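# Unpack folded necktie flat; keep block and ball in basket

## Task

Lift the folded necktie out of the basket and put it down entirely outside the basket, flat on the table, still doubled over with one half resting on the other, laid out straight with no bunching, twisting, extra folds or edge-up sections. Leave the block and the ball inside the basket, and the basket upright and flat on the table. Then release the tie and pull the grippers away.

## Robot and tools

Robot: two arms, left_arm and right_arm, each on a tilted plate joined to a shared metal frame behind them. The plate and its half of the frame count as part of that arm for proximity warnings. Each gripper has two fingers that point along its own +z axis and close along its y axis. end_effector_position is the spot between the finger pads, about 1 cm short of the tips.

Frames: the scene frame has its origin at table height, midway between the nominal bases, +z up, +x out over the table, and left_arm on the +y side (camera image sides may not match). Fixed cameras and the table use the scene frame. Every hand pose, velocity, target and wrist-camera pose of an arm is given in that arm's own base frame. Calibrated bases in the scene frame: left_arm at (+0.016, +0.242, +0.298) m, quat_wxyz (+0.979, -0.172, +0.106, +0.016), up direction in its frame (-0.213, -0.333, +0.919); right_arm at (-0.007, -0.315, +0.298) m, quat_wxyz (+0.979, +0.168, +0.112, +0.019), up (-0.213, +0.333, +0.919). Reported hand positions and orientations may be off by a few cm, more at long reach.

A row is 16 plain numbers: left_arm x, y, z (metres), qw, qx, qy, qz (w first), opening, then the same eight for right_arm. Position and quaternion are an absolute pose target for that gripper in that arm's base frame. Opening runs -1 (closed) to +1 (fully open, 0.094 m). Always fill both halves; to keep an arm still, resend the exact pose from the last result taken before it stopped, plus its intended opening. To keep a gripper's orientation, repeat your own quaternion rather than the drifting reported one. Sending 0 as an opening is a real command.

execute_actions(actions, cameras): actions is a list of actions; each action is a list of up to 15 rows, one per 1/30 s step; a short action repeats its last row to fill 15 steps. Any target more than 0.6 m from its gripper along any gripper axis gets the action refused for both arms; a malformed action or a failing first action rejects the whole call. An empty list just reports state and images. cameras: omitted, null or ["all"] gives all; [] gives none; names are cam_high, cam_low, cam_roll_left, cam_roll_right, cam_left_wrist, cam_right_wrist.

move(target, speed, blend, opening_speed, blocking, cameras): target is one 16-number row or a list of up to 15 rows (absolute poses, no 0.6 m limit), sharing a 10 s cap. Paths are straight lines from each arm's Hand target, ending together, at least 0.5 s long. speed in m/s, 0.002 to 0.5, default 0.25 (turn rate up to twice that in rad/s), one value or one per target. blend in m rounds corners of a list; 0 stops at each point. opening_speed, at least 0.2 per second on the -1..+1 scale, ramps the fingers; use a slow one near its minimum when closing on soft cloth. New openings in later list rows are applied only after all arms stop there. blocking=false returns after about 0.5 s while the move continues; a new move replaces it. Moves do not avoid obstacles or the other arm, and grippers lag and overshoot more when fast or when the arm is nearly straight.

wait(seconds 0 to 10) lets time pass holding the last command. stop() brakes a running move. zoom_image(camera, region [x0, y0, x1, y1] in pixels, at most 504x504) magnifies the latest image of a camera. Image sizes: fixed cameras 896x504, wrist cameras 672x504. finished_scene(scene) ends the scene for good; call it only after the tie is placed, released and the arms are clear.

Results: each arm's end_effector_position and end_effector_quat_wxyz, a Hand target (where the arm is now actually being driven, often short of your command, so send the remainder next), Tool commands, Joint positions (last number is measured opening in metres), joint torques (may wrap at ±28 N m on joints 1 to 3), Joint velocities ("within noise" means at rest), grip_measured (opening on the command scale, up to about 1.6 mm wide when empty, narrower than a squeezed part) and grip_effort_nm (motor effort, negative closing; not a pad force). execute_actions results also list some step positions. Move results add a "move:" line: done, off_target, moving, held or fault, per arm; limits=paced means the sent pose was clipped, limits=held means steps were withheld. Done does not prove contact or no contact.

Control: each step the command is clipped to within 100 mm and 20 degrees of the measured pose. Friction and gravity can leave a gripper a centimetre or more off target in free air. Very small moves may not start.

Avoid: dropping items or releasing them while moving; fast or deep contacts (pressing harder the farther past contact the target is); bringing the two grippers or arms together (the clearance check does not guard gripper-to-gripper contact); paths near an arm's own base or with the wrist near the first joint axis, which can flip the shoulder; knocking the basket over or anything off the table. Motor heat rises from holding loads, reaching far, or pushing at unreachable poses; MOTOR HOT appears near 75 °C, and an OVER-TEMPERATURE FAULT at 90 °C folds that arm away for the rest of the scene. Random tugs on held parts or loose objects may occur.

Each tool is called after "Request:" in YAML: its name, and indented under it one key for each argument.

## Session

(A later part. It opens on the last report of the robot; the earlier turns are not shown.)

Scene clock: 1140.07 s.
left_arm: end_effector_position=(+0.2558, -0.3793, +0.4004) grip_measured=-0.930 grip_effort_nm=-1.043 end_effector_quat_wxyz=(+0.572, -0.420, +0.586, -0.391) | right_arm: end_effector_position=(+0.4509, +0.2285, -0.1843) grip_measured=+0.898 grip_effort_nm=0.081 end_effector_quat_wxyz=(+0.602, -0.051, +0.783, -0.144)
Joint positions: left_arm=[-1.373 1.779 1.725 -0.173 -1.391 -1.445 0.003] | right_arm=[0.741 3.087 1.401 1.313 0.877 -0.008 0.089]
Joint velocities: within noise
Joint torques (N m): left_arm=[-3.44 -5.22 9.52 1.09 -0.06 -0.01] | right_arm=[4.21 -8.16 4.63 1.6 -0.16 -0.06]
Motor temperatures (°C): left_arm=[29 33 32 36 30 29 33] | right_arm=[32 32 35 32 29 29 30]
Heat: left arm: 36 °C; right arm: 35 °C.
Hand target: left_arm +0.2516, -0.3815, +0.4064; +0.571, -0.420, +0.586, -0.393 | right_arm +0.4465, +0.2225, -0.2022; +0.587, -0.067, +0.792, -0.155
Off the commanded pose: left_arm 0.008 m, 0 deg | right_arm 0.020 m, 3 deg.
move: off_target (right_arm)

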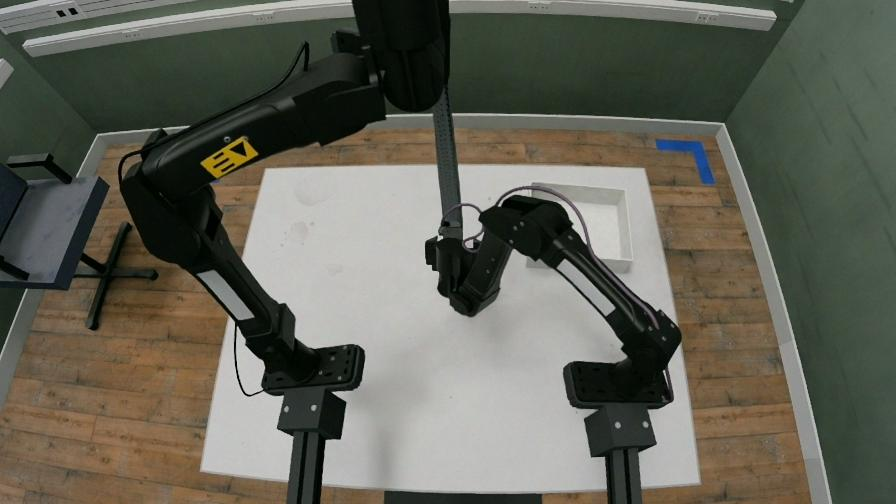

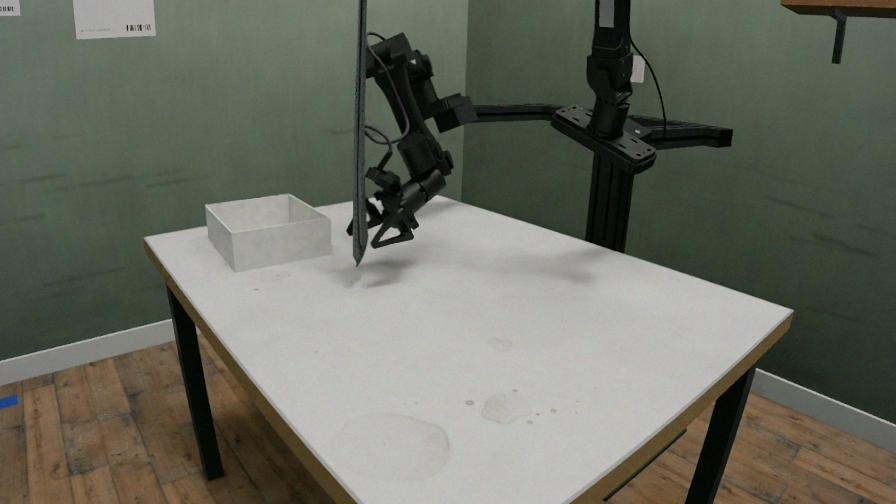

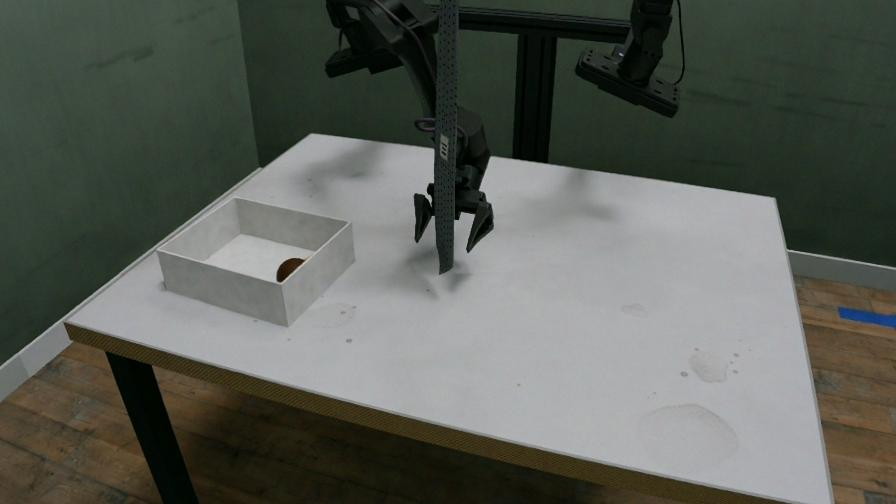

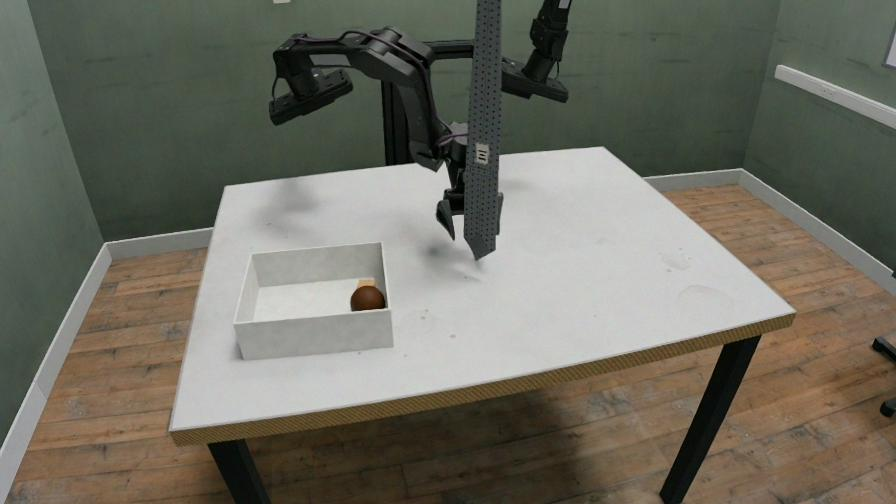

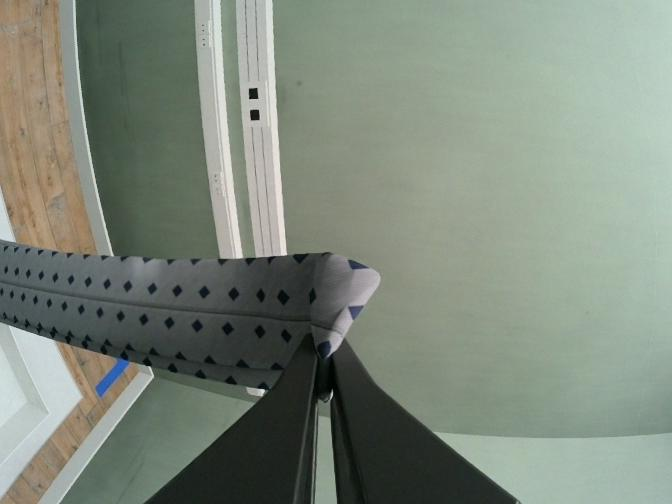

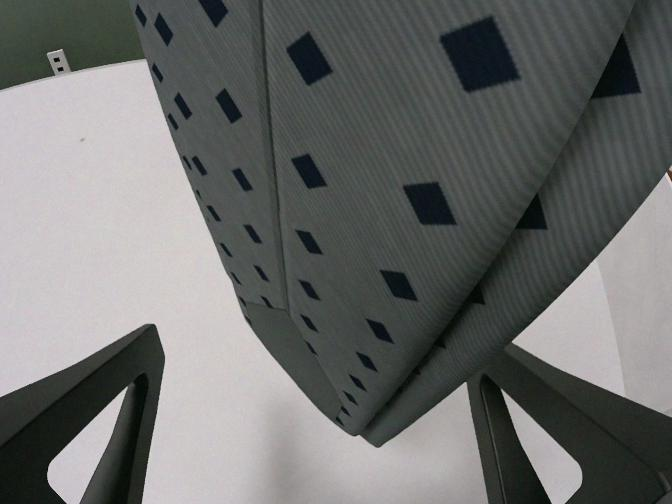

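Request:
move:
  target: [0.2517, -0.3817, 0.4065, 0.5706, -0.4206, 0.5866, -0.3914, -1.0, 0.4310, 0.2250, -0.2010, 0.5865, -0.0675, 0.7918, -0.1550, 0.9]
  speed: 0.06

Request:
zoom_image:
  camera: "cam_low"
  region: [300, 120, 500, 320]

Request:
zoom_image:
  camera: "cam_roll_right"
  region: [400, 80, 600, 290]

Scene clock: 1155.20 s.
left_arm: end_effector_position=(+0.2558, -0.3793, +0.4004) grip_measured=-0.930 grip_effort_nm=-1.048 end_effector_quat_wxyz=(+0.572, -0.420, +0.586, -0.391) | right_arm: end_effector_position=(+0.4435, +0.2264, -0.1885) grip_measured=+0.898 grip_effort_nm=0.076 end_effector_quat_wxyz=(+0.597, -0.057, +0.787, -0.149)
Joint positions: left_arm=[-1.373 1.779 1.725 -0.173 -1.391 -1.445 0.003] | right_arm=[0.75 3.087 1.379 1.313 0.883 -0.005 0.089]
Joint velocities: within noise
Joint torques (N m): left_arm=[-3.37 -5.23 9.57 1.09 -0.04 -0.01] | right_arm=[5.87 -8.98 2.18 1.79 0.13 0.1]
Motor temperatures (°C): left_arm=[29 33 33 35 30 29 33] | right_arm=[32 33 34 33 29 29 30]
Heat: left arm: 35 °C; right arm: 34 °C.
Hand target: left_arm +0.2516, -0.3815, +0.4064; +0.571, -0.419, +0.586, -0.393 | right_arm +0.4313, +0.2246, -0.2008; +0.587, -0.068, +0.792, -0.155
Off the commanded pose: left_arm 0.008 m, 0 deg | right_arm 0.018 m, 2 deg.
move: off_target (right_arm)

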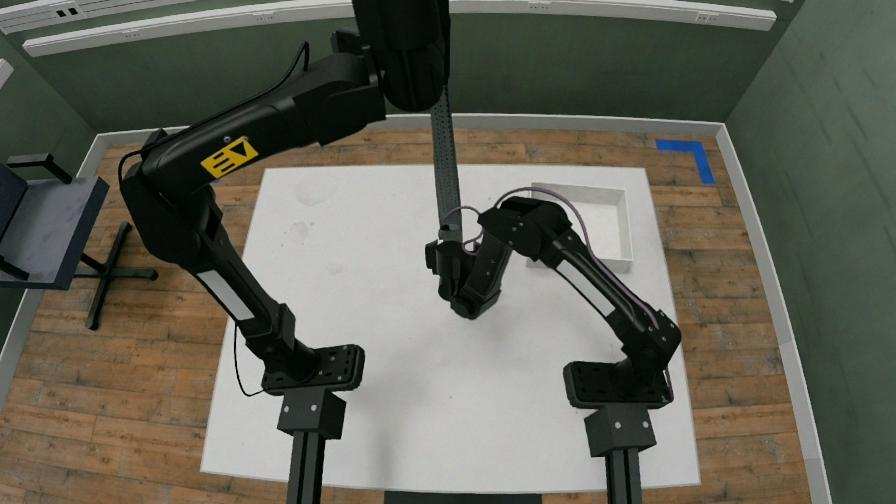

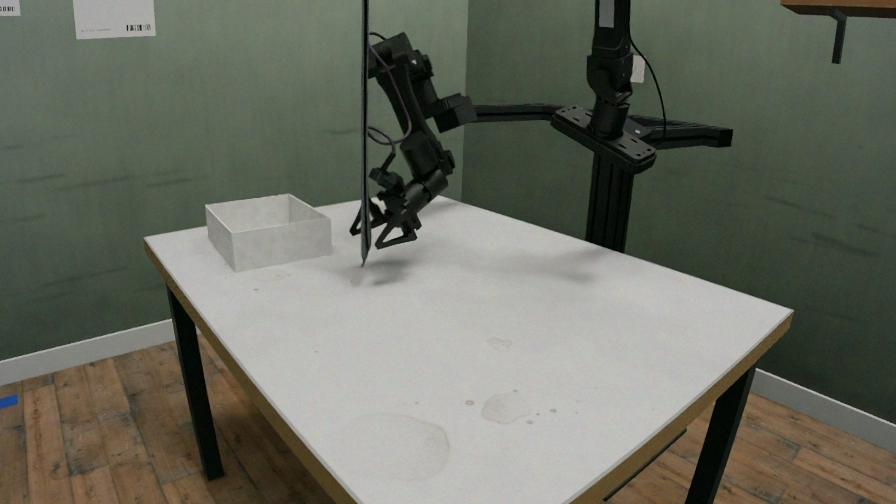

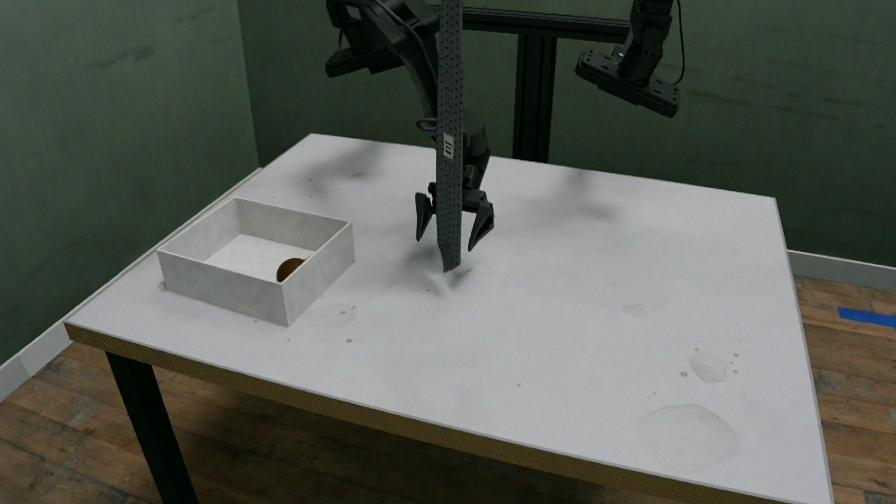

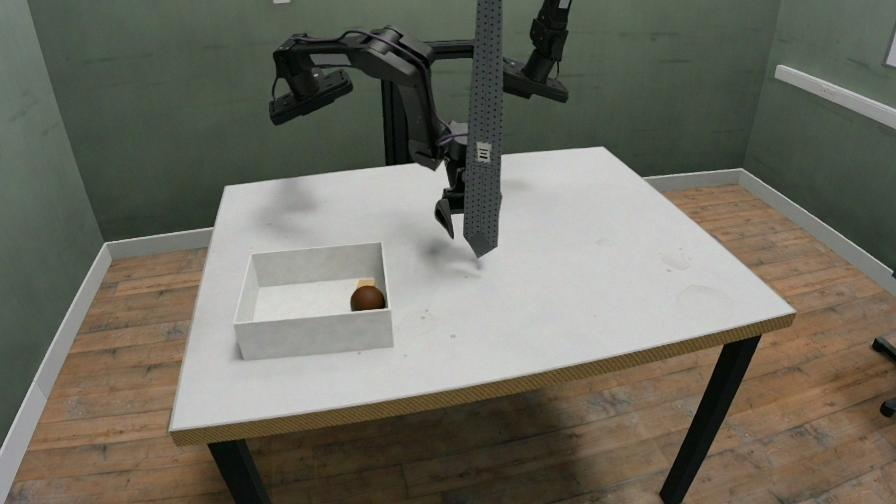

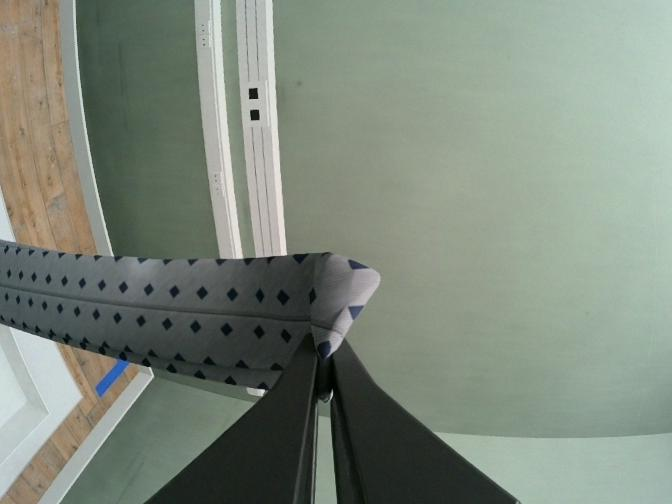

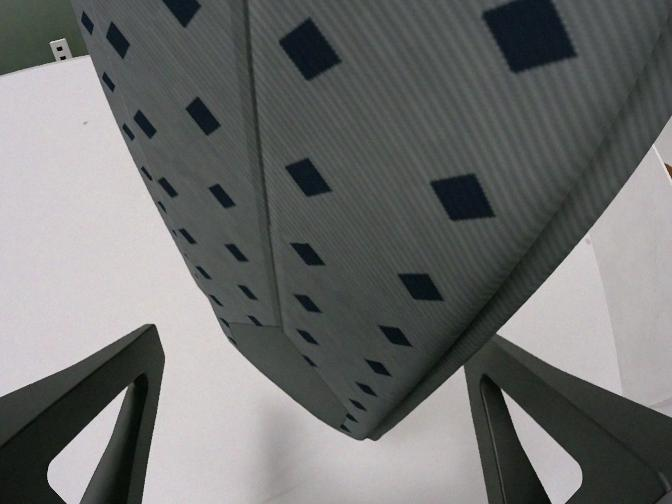

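Scaled by 2.520.

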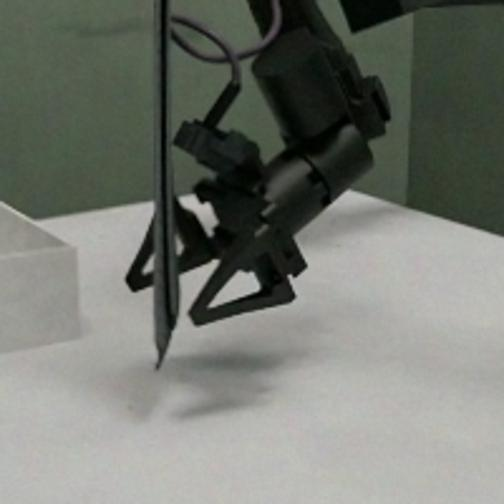

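Scaled by 2.400.

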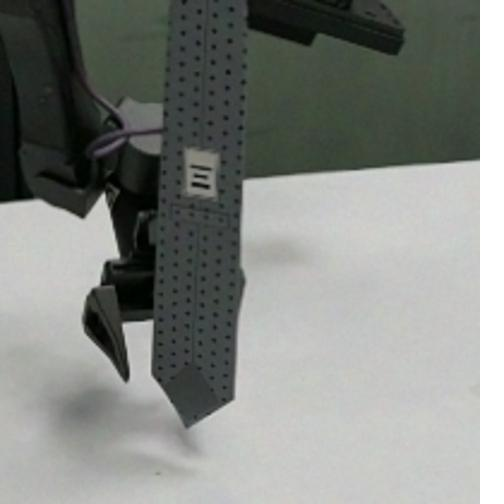

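Request:
move:
  target: [0.2517,-0.3817,0.4065,0.5706,-0.4206,0.5866,-0.3914,-1,0.4150,0.2280,-0.2010,0.5865,-0.0675,0.7918,-0.1550,0.9]
  speed: 0.05

Scene clock: 1195.07 s.
left_arm: end_effector_position=(+0.2558, -0.3793, +0.4004) grip_measured=-0.930 grip_effort_nm=-1.048 end_effector_quat_wxyz=(+0.572, -0.420, +0.586, -0.391) | right_arm: end_effector_position=(+0.4250, +0.2294, -0.1937) grip_measured=+0.898 grip_effort_nm=0.081 end_effector_quat_wxyz=(+0.591, -0.062, +0.790, -0.151)
Joint positions: left_arm=[-1.373 1.779 1.725 -0.173 -1.391 -1.445 0.003] | right_arm=[0.79 3.087 1.34 1.314 0.916 0.021 0.089]
Joint velocities: within noise
Joint torques (N m): left_arm=[-3.41 -5.22 9.52 1.08 -0.04 -0.02] | right_arm=[5.64 -9.32 2 1.87 0.16 0.09]
Motor temperatures (°C): left_arm=[29 33 33 35 30 29 33] | right_arm=[33 34 34 35 29 29 30]
Heat: left arm: 35 °C; right arm: 35 °C.
Hand target: left_arm +0.2516, -0.3815, +0.4064; +0.571, -0.419, +0.586, -0.393 | right_arm +0.4152, +0.2279, -0.2009; +0.587, -0.068, +0.792, -0.155
Off the commanded pose: left_arm 0.008 m, 0 deg | right_arm 0.012 m, 1 deg.
move: off_target (right_arm)

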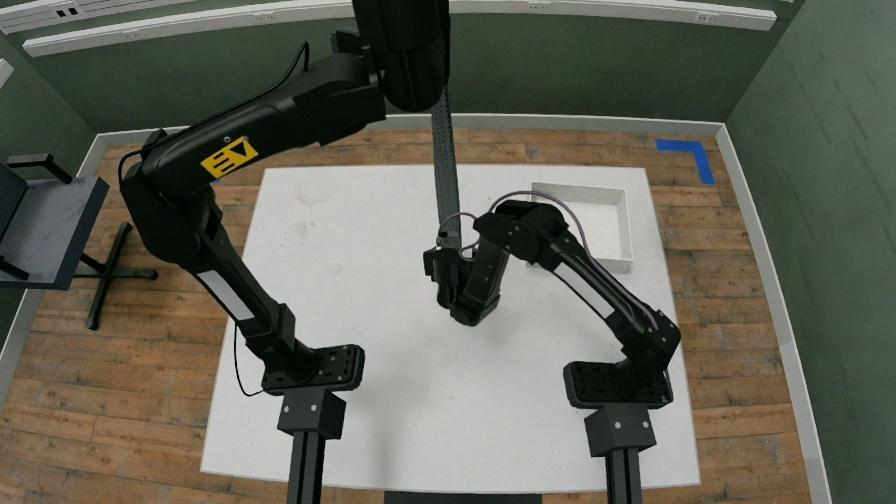

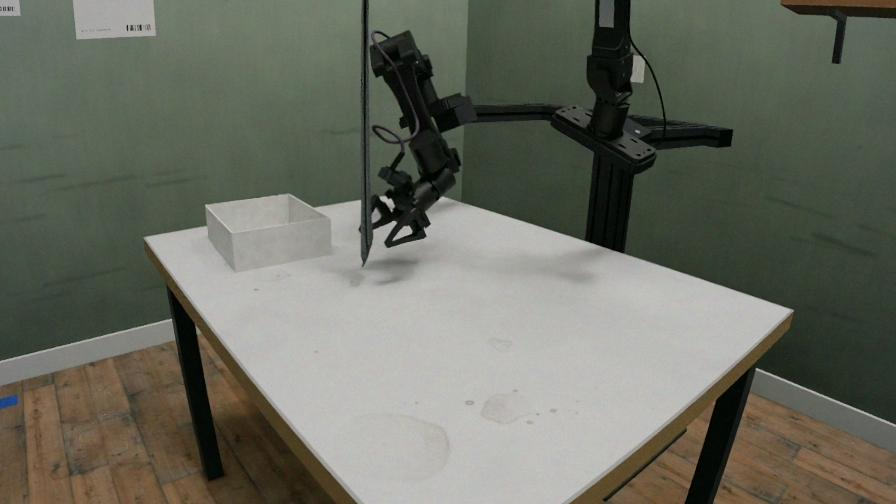

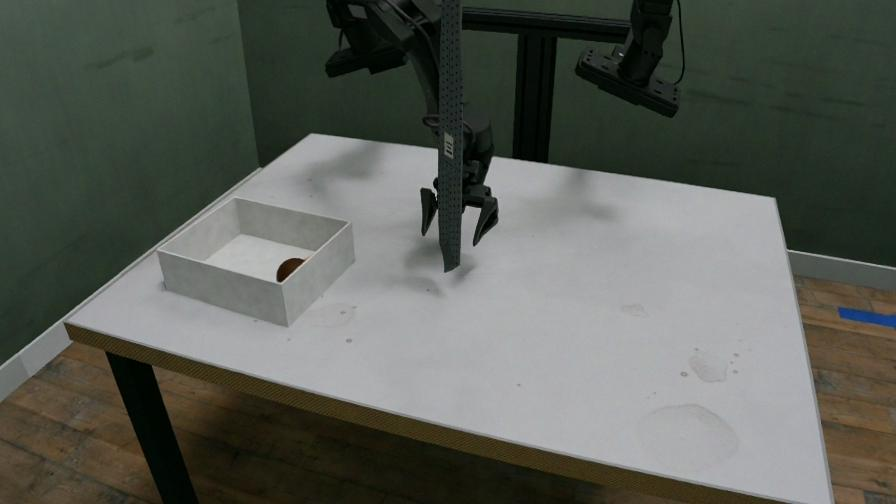

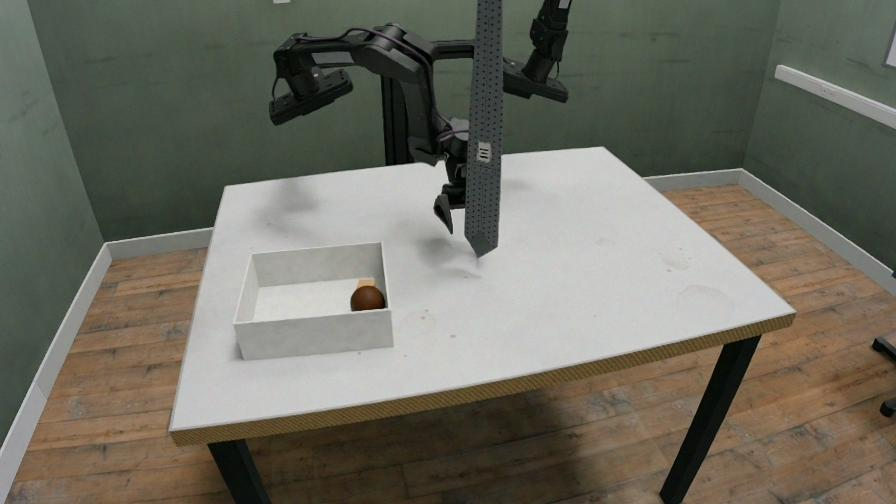

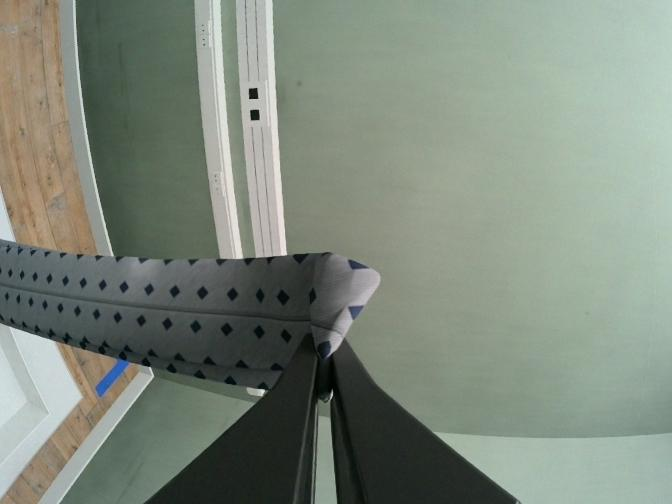

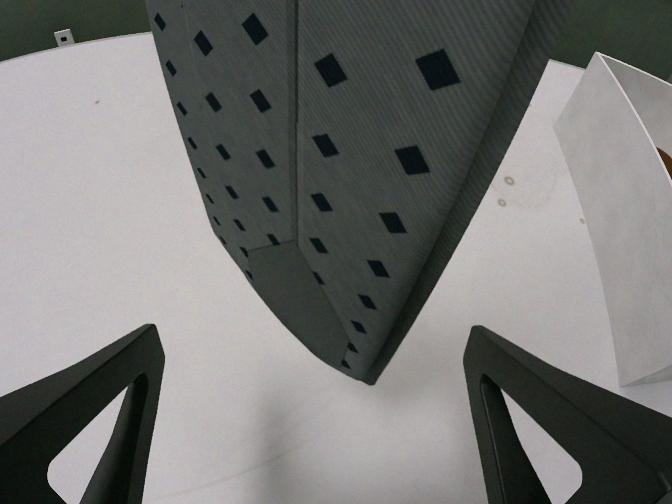

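Request:
move:
  target: [0.2517,-0.3817,0.4065,0.5706,-0.4206,0.5866,-0.3914,-1,0.3850,0.2300,-0.1950,0.5865,-0.0675,0.7918,-0.1550,0.9]
  speed: 0.05

Request:
zoom_image:
  camera: "cam_roll_left"
  region: [380, 150, 560, 310]

Request:
zoom_image:
  camera: "cam_low"
  region: [290, 150, 470, 310]

Scene clock: 1217.33 s.
left_arm: end_effector_position=(+0.2558, -0.3793, +0.4004) grip_measured=-0.930 grip_effort_nm=-1.053 end_effector_quat_wxyz=(+0.572, -0.420, +0.586, -0.391) | right_arm: end_effector_position=(+0.3872, +0.2245, -0.2025) grip_measured=+0.898 grip_effort_nm=0.081 end_effector_quat_wxyz=(+0.581, -0.072, +0.795, -0.160)
Joint positions: left_arm=[-1.373 1.779 1.725 -0.173 -1.391 -1.445 0.003] | right_arm=[0.859 3.087 1.24 1.335 0.976 0.077 0.089]
Joint velocities: within noise
Joint torques (N m): left_arm=[-3.37 -5.19 9.52 1.09 -0.04 -0.02] | right_arm=[5.27 -11.59 1.65 1.83 0.21 0.1]
Motor temperatures (°C): left_arm=[29 33 33 35 30 29 33] | right_arm=[33 35 34 36 29 29 30]
Heat: left arm: 35 °C; right arm: 36 °C.
Hand target: left_arm +0.2516, -0.3815, +0.4064; +0.571, -0.419, +0.586, -0.393 | right_arm +0.3851, +0.2299, -0.1953; +0.587, -0.068, +0.792, -0.155
Off the commanded pose: left_arm 0.008 m, 0 deg | right_arm 0.010 m, 1 deg.
move: done

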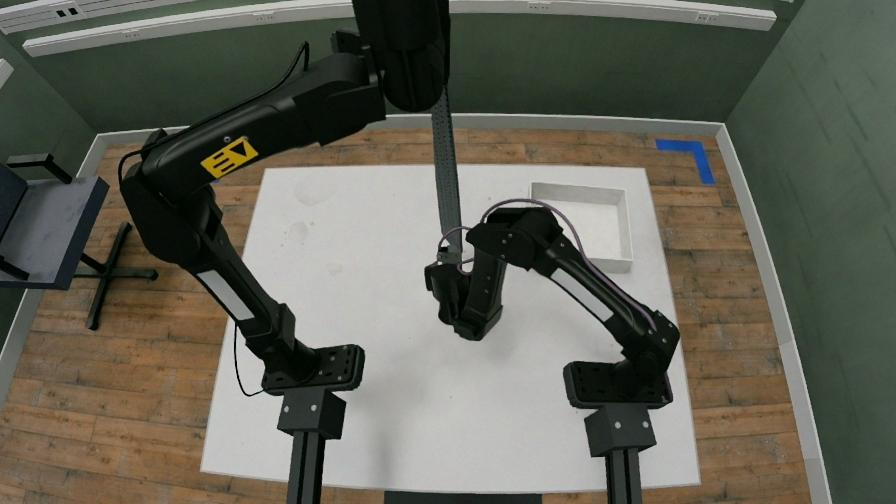

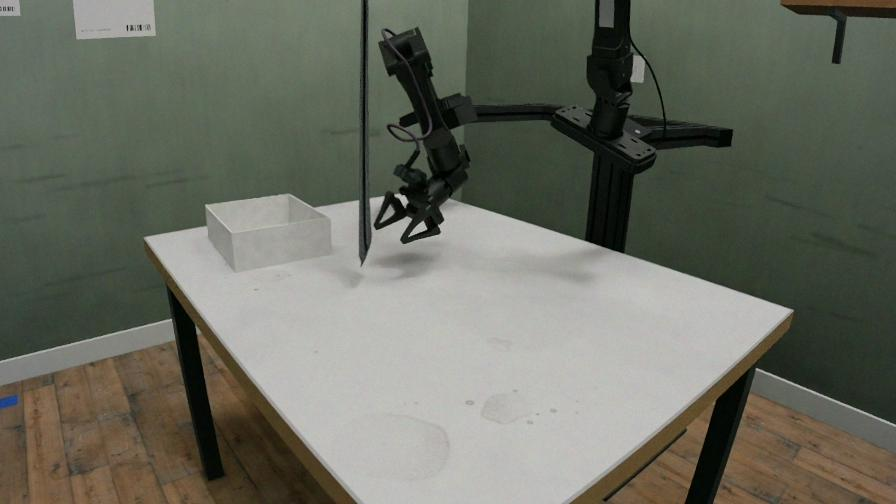

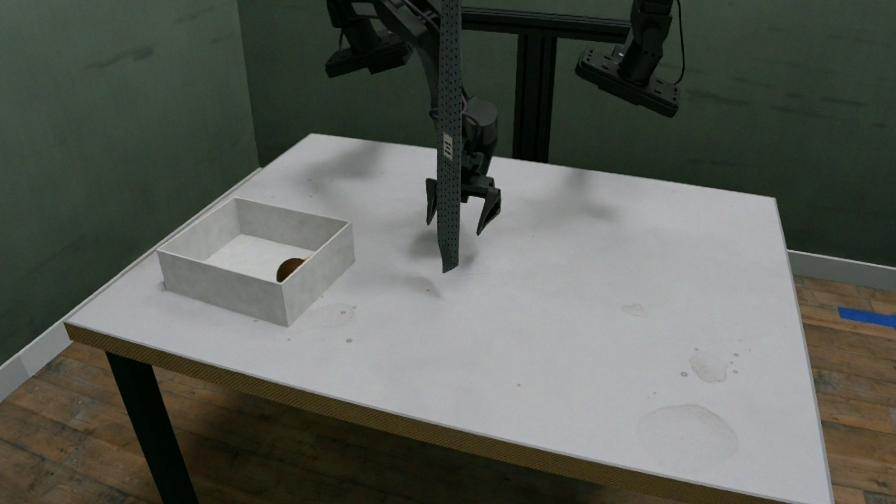

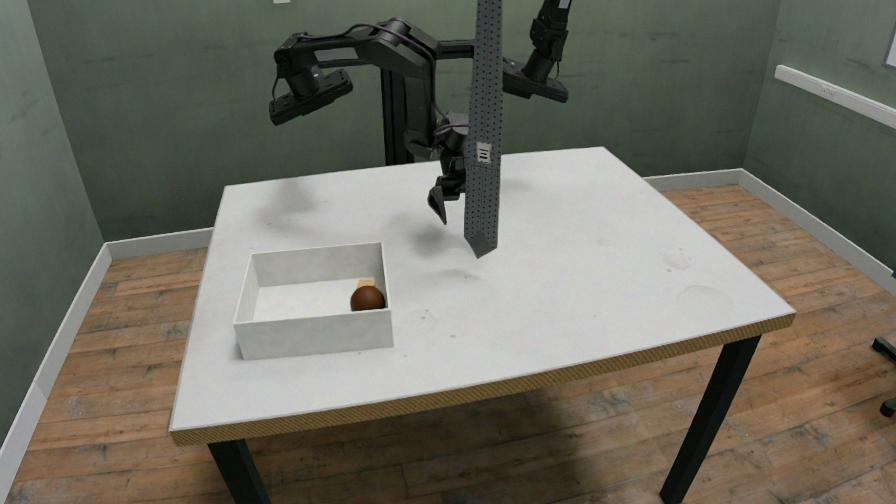

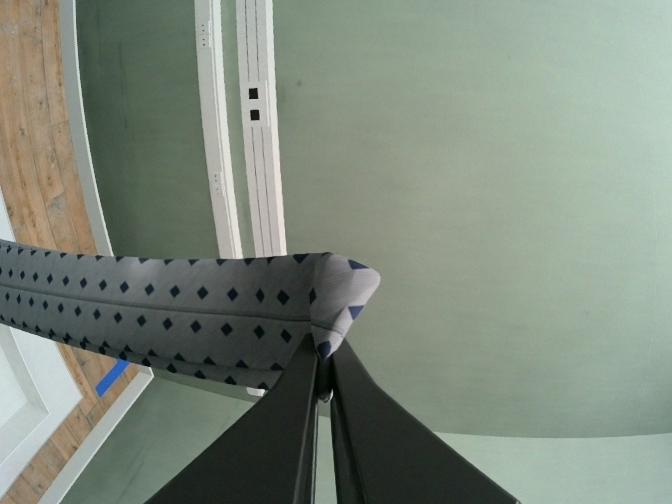

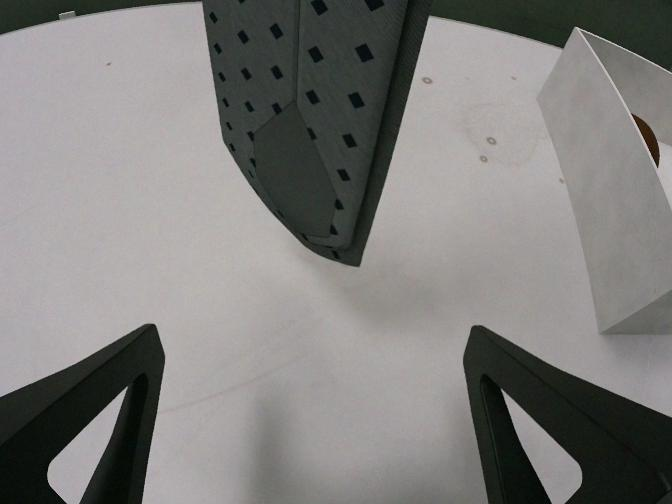

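Scaled by 2.800.

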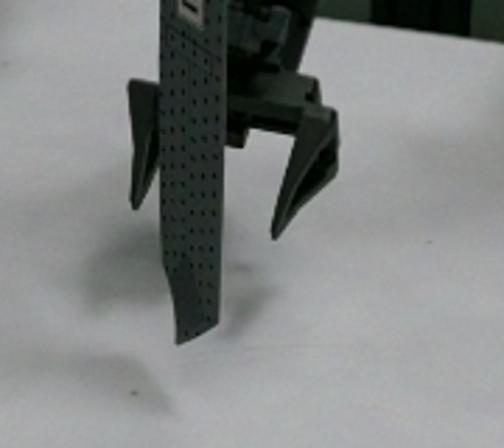

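Scaled by 2.800.

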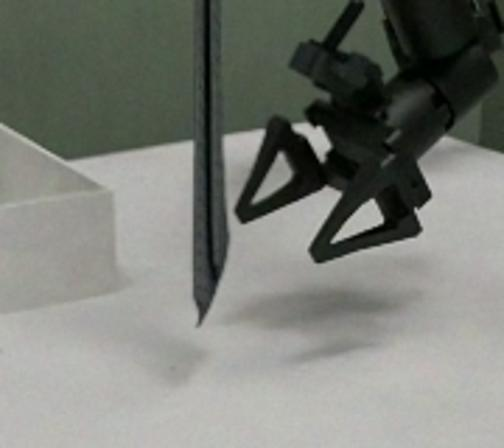

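Request:
move:
  target: [0.2517,-0.3817,0.4065,0.5706,-0.4206,0.5866,-0.3914,-1,0.2542,-0.0961,0.0415,0.112,0.019,0.979,-0.168,0]
  speed: 0.2
  cameras: []

Request:
move:
  target: [0.2517,-0.3717,0.4165,0.6191,0.3311,0.7117,-0.0101,-1,0.2542,-0.0961,0.0415,0.112,0.019,0.979,-0.168,0]
  speed: 0.2

Scene clock: 1259.23 s.
left_arm: end_effector_position=(+0.2558, -0.3793, +0.4004) grip_measured=-0.930 grip_effort_nm=-1.043 end_effector_quat_wxyz=(+0.572, -0.420, +0.586, -0.391) | right_arm: end_effector_position=(+0.2528, -0.0966, +0.0376) grip_measured=+0.002 grip_effort_nm=-0.125 end_effector_quat_wxyz=(+0.113, +0.021, +0.978, -0.173)
Joint positions: left_arm=[-1.373 1.779 1.725 -0.173 -1.391 -1.445 0.003] | right_arm=[-0.167 1.384 0.693 -0.594 0.309 -0.169 0.047]
Joint velocities: within noise
Joint torques (N m): left_arm=[-3.4 -5.23 9.52 1.08 -0.04 -0.02] | right_arm=[1.01 -5.3 7.46 0.37 -0.13 -0.07]
Motor temperatures (°C): left_arm=[30 33 33 34 30 29 33] | right_arm=[33 37 34 36 29 29 30]
Heat: left arm: 34 °C; right arm: 37 °C.
Hand target: left_arm +0.2516, -0.3815, +0.4064; +0.571, -0.419, +0.586, -0.393 | right_arm +0.2541, -0.0961, +0.0414; +0.112, +0.019, +0.979, -0.168
Off the commanded pose: left_arm 0.008 m, 0 deg | right_arm 0.004 m, 1 deg.
move: done
No camera images: "cameras" was empty.

Scene clock: 1264.47 s.
left_arm: end_effector_position=(+0.2520, -0.3723, +0.4057) grip_measured=-0.930 grip_effort_nm=-1.038 end_effector_quat_wxyz=(+0.616, +0.331, +0.715, -0.003) | right_arm: end_effector_position=(+0.2526, -0.0966, +0.0376) grip_measured=+0.002 grip_effort_nm=-0.129 end_effector_quat_wxyz=(+0.113, +0.021, +0.978, -0.173)
Joint positions: left_arm=[-1.265 1.541 1.666 -0.476 -0.795 0.173 0.003] | right_arm=[-0.167 1.384 0.693 -0.595 0.309 -0.169 0.047]
Joint velocities: within noise
Joint torques (N m): left_arm=[-1.92 -3.79 9.44 1.47 0.17 0.08] | right_arm=[1.01 -5.3 7.46 0.36 -0.12 -0.06]
Motor temperatures (°C): left_arm=[29 33 32 35 30 29 33] | right_arm=[32 35 34 35 29 29 30]
Heat: left arm: 35 °C; right arm: 35 °C.
Hand target: left_arm +0.2515, -0.3715, +0.4165; +0.620, +0.331, +0.711, -0.010 | right_arm +0.2541, -0.0961, +0.0414; +0.112, +0.019, +0.979, -0.168
Off the commanded pose: left_arm 0.011 m, 1 deg | right_arm 0.004 m, 1 deg.
move: off_target (left_arm)

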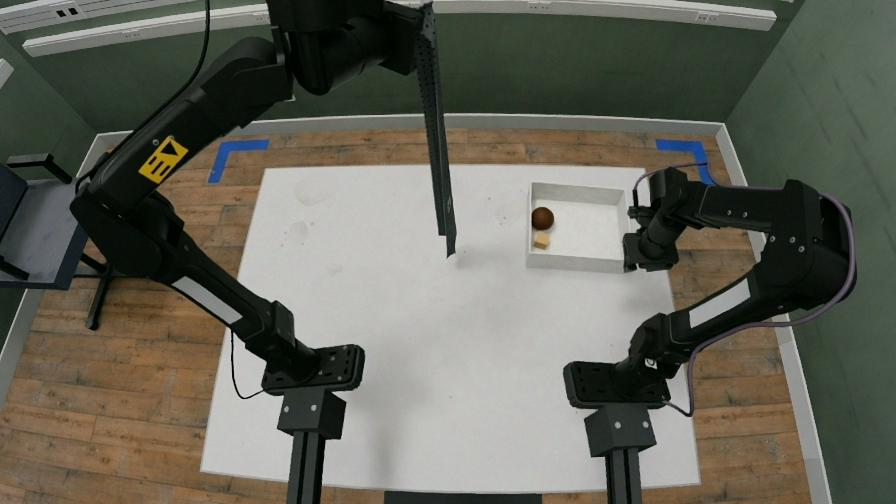

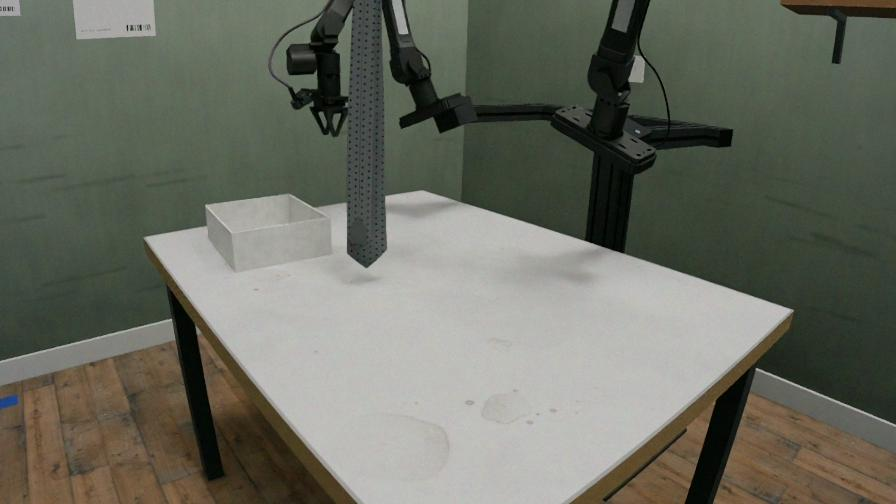

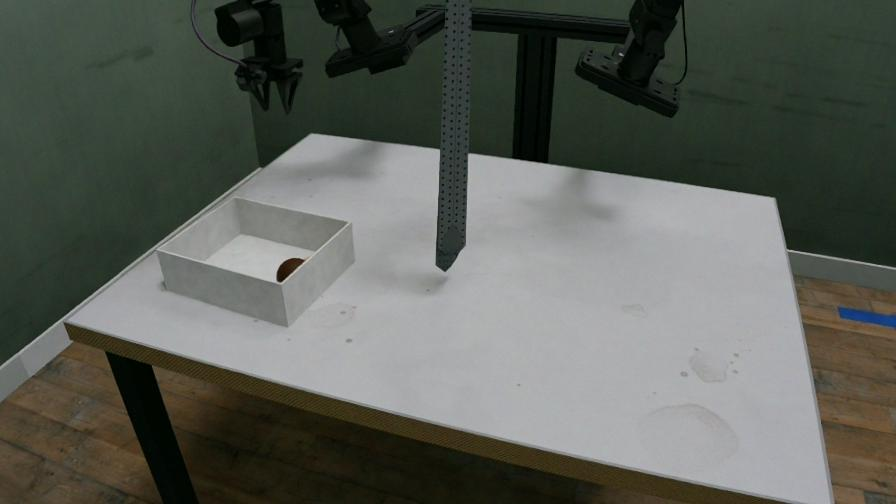

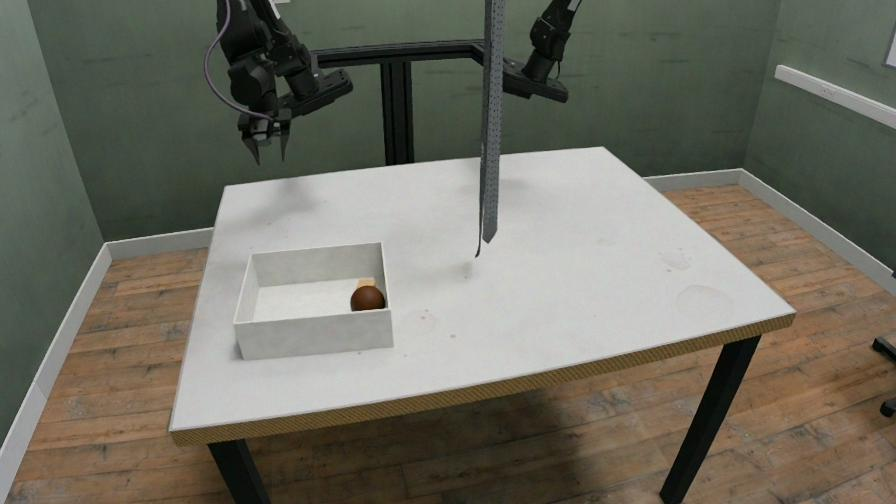

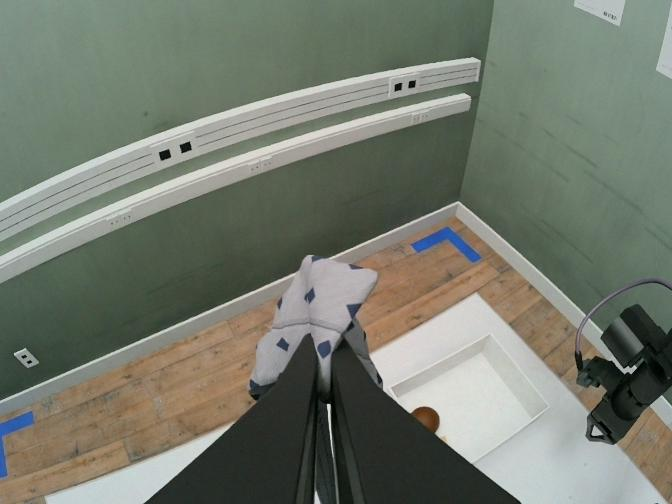

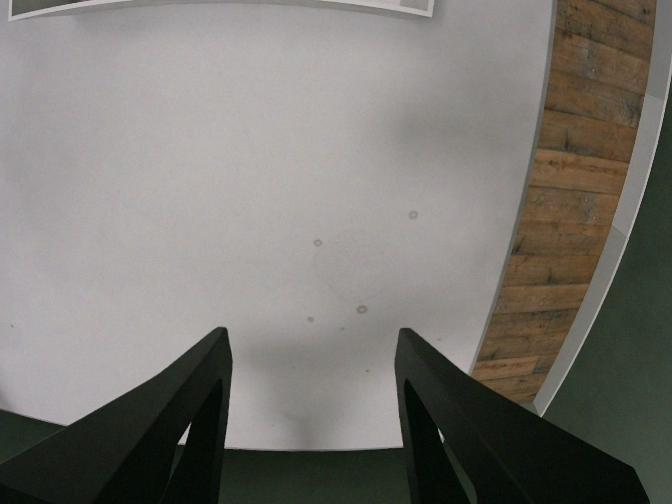

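Request:
zoom_image:
  camera: "cam_roll_right"
  region: [420, 150, 560, 280]

Request:
zoom_image:
  camera: "cam_low"
  region: [300, 170, 440, 300]

Request:
zoom_image:
  camera: "cam_high"
  region: [380, 160, 520, 290]

Scaled by 3.600.

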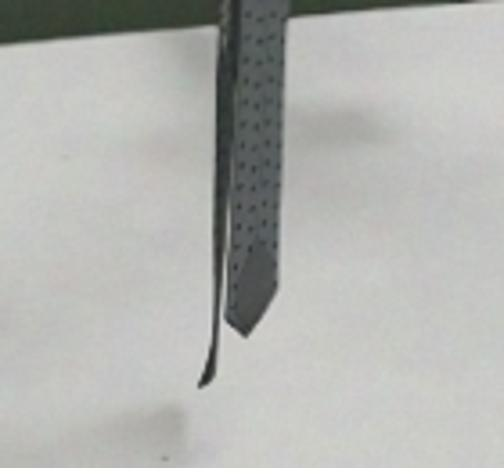

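Scaled by 3.600.

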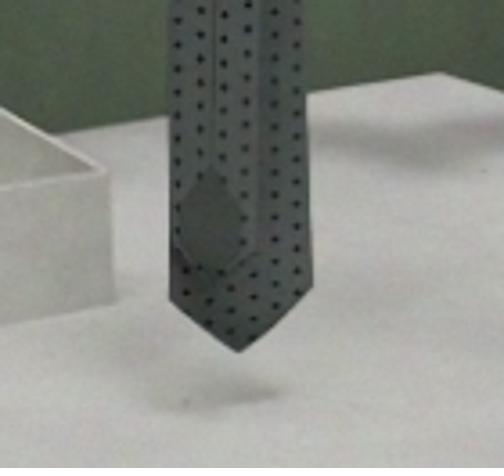

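Scaled by 3.600.

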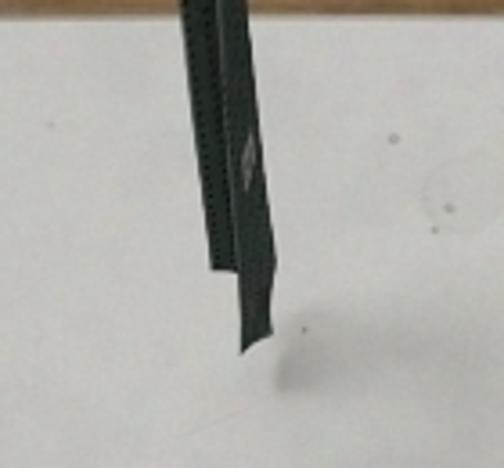

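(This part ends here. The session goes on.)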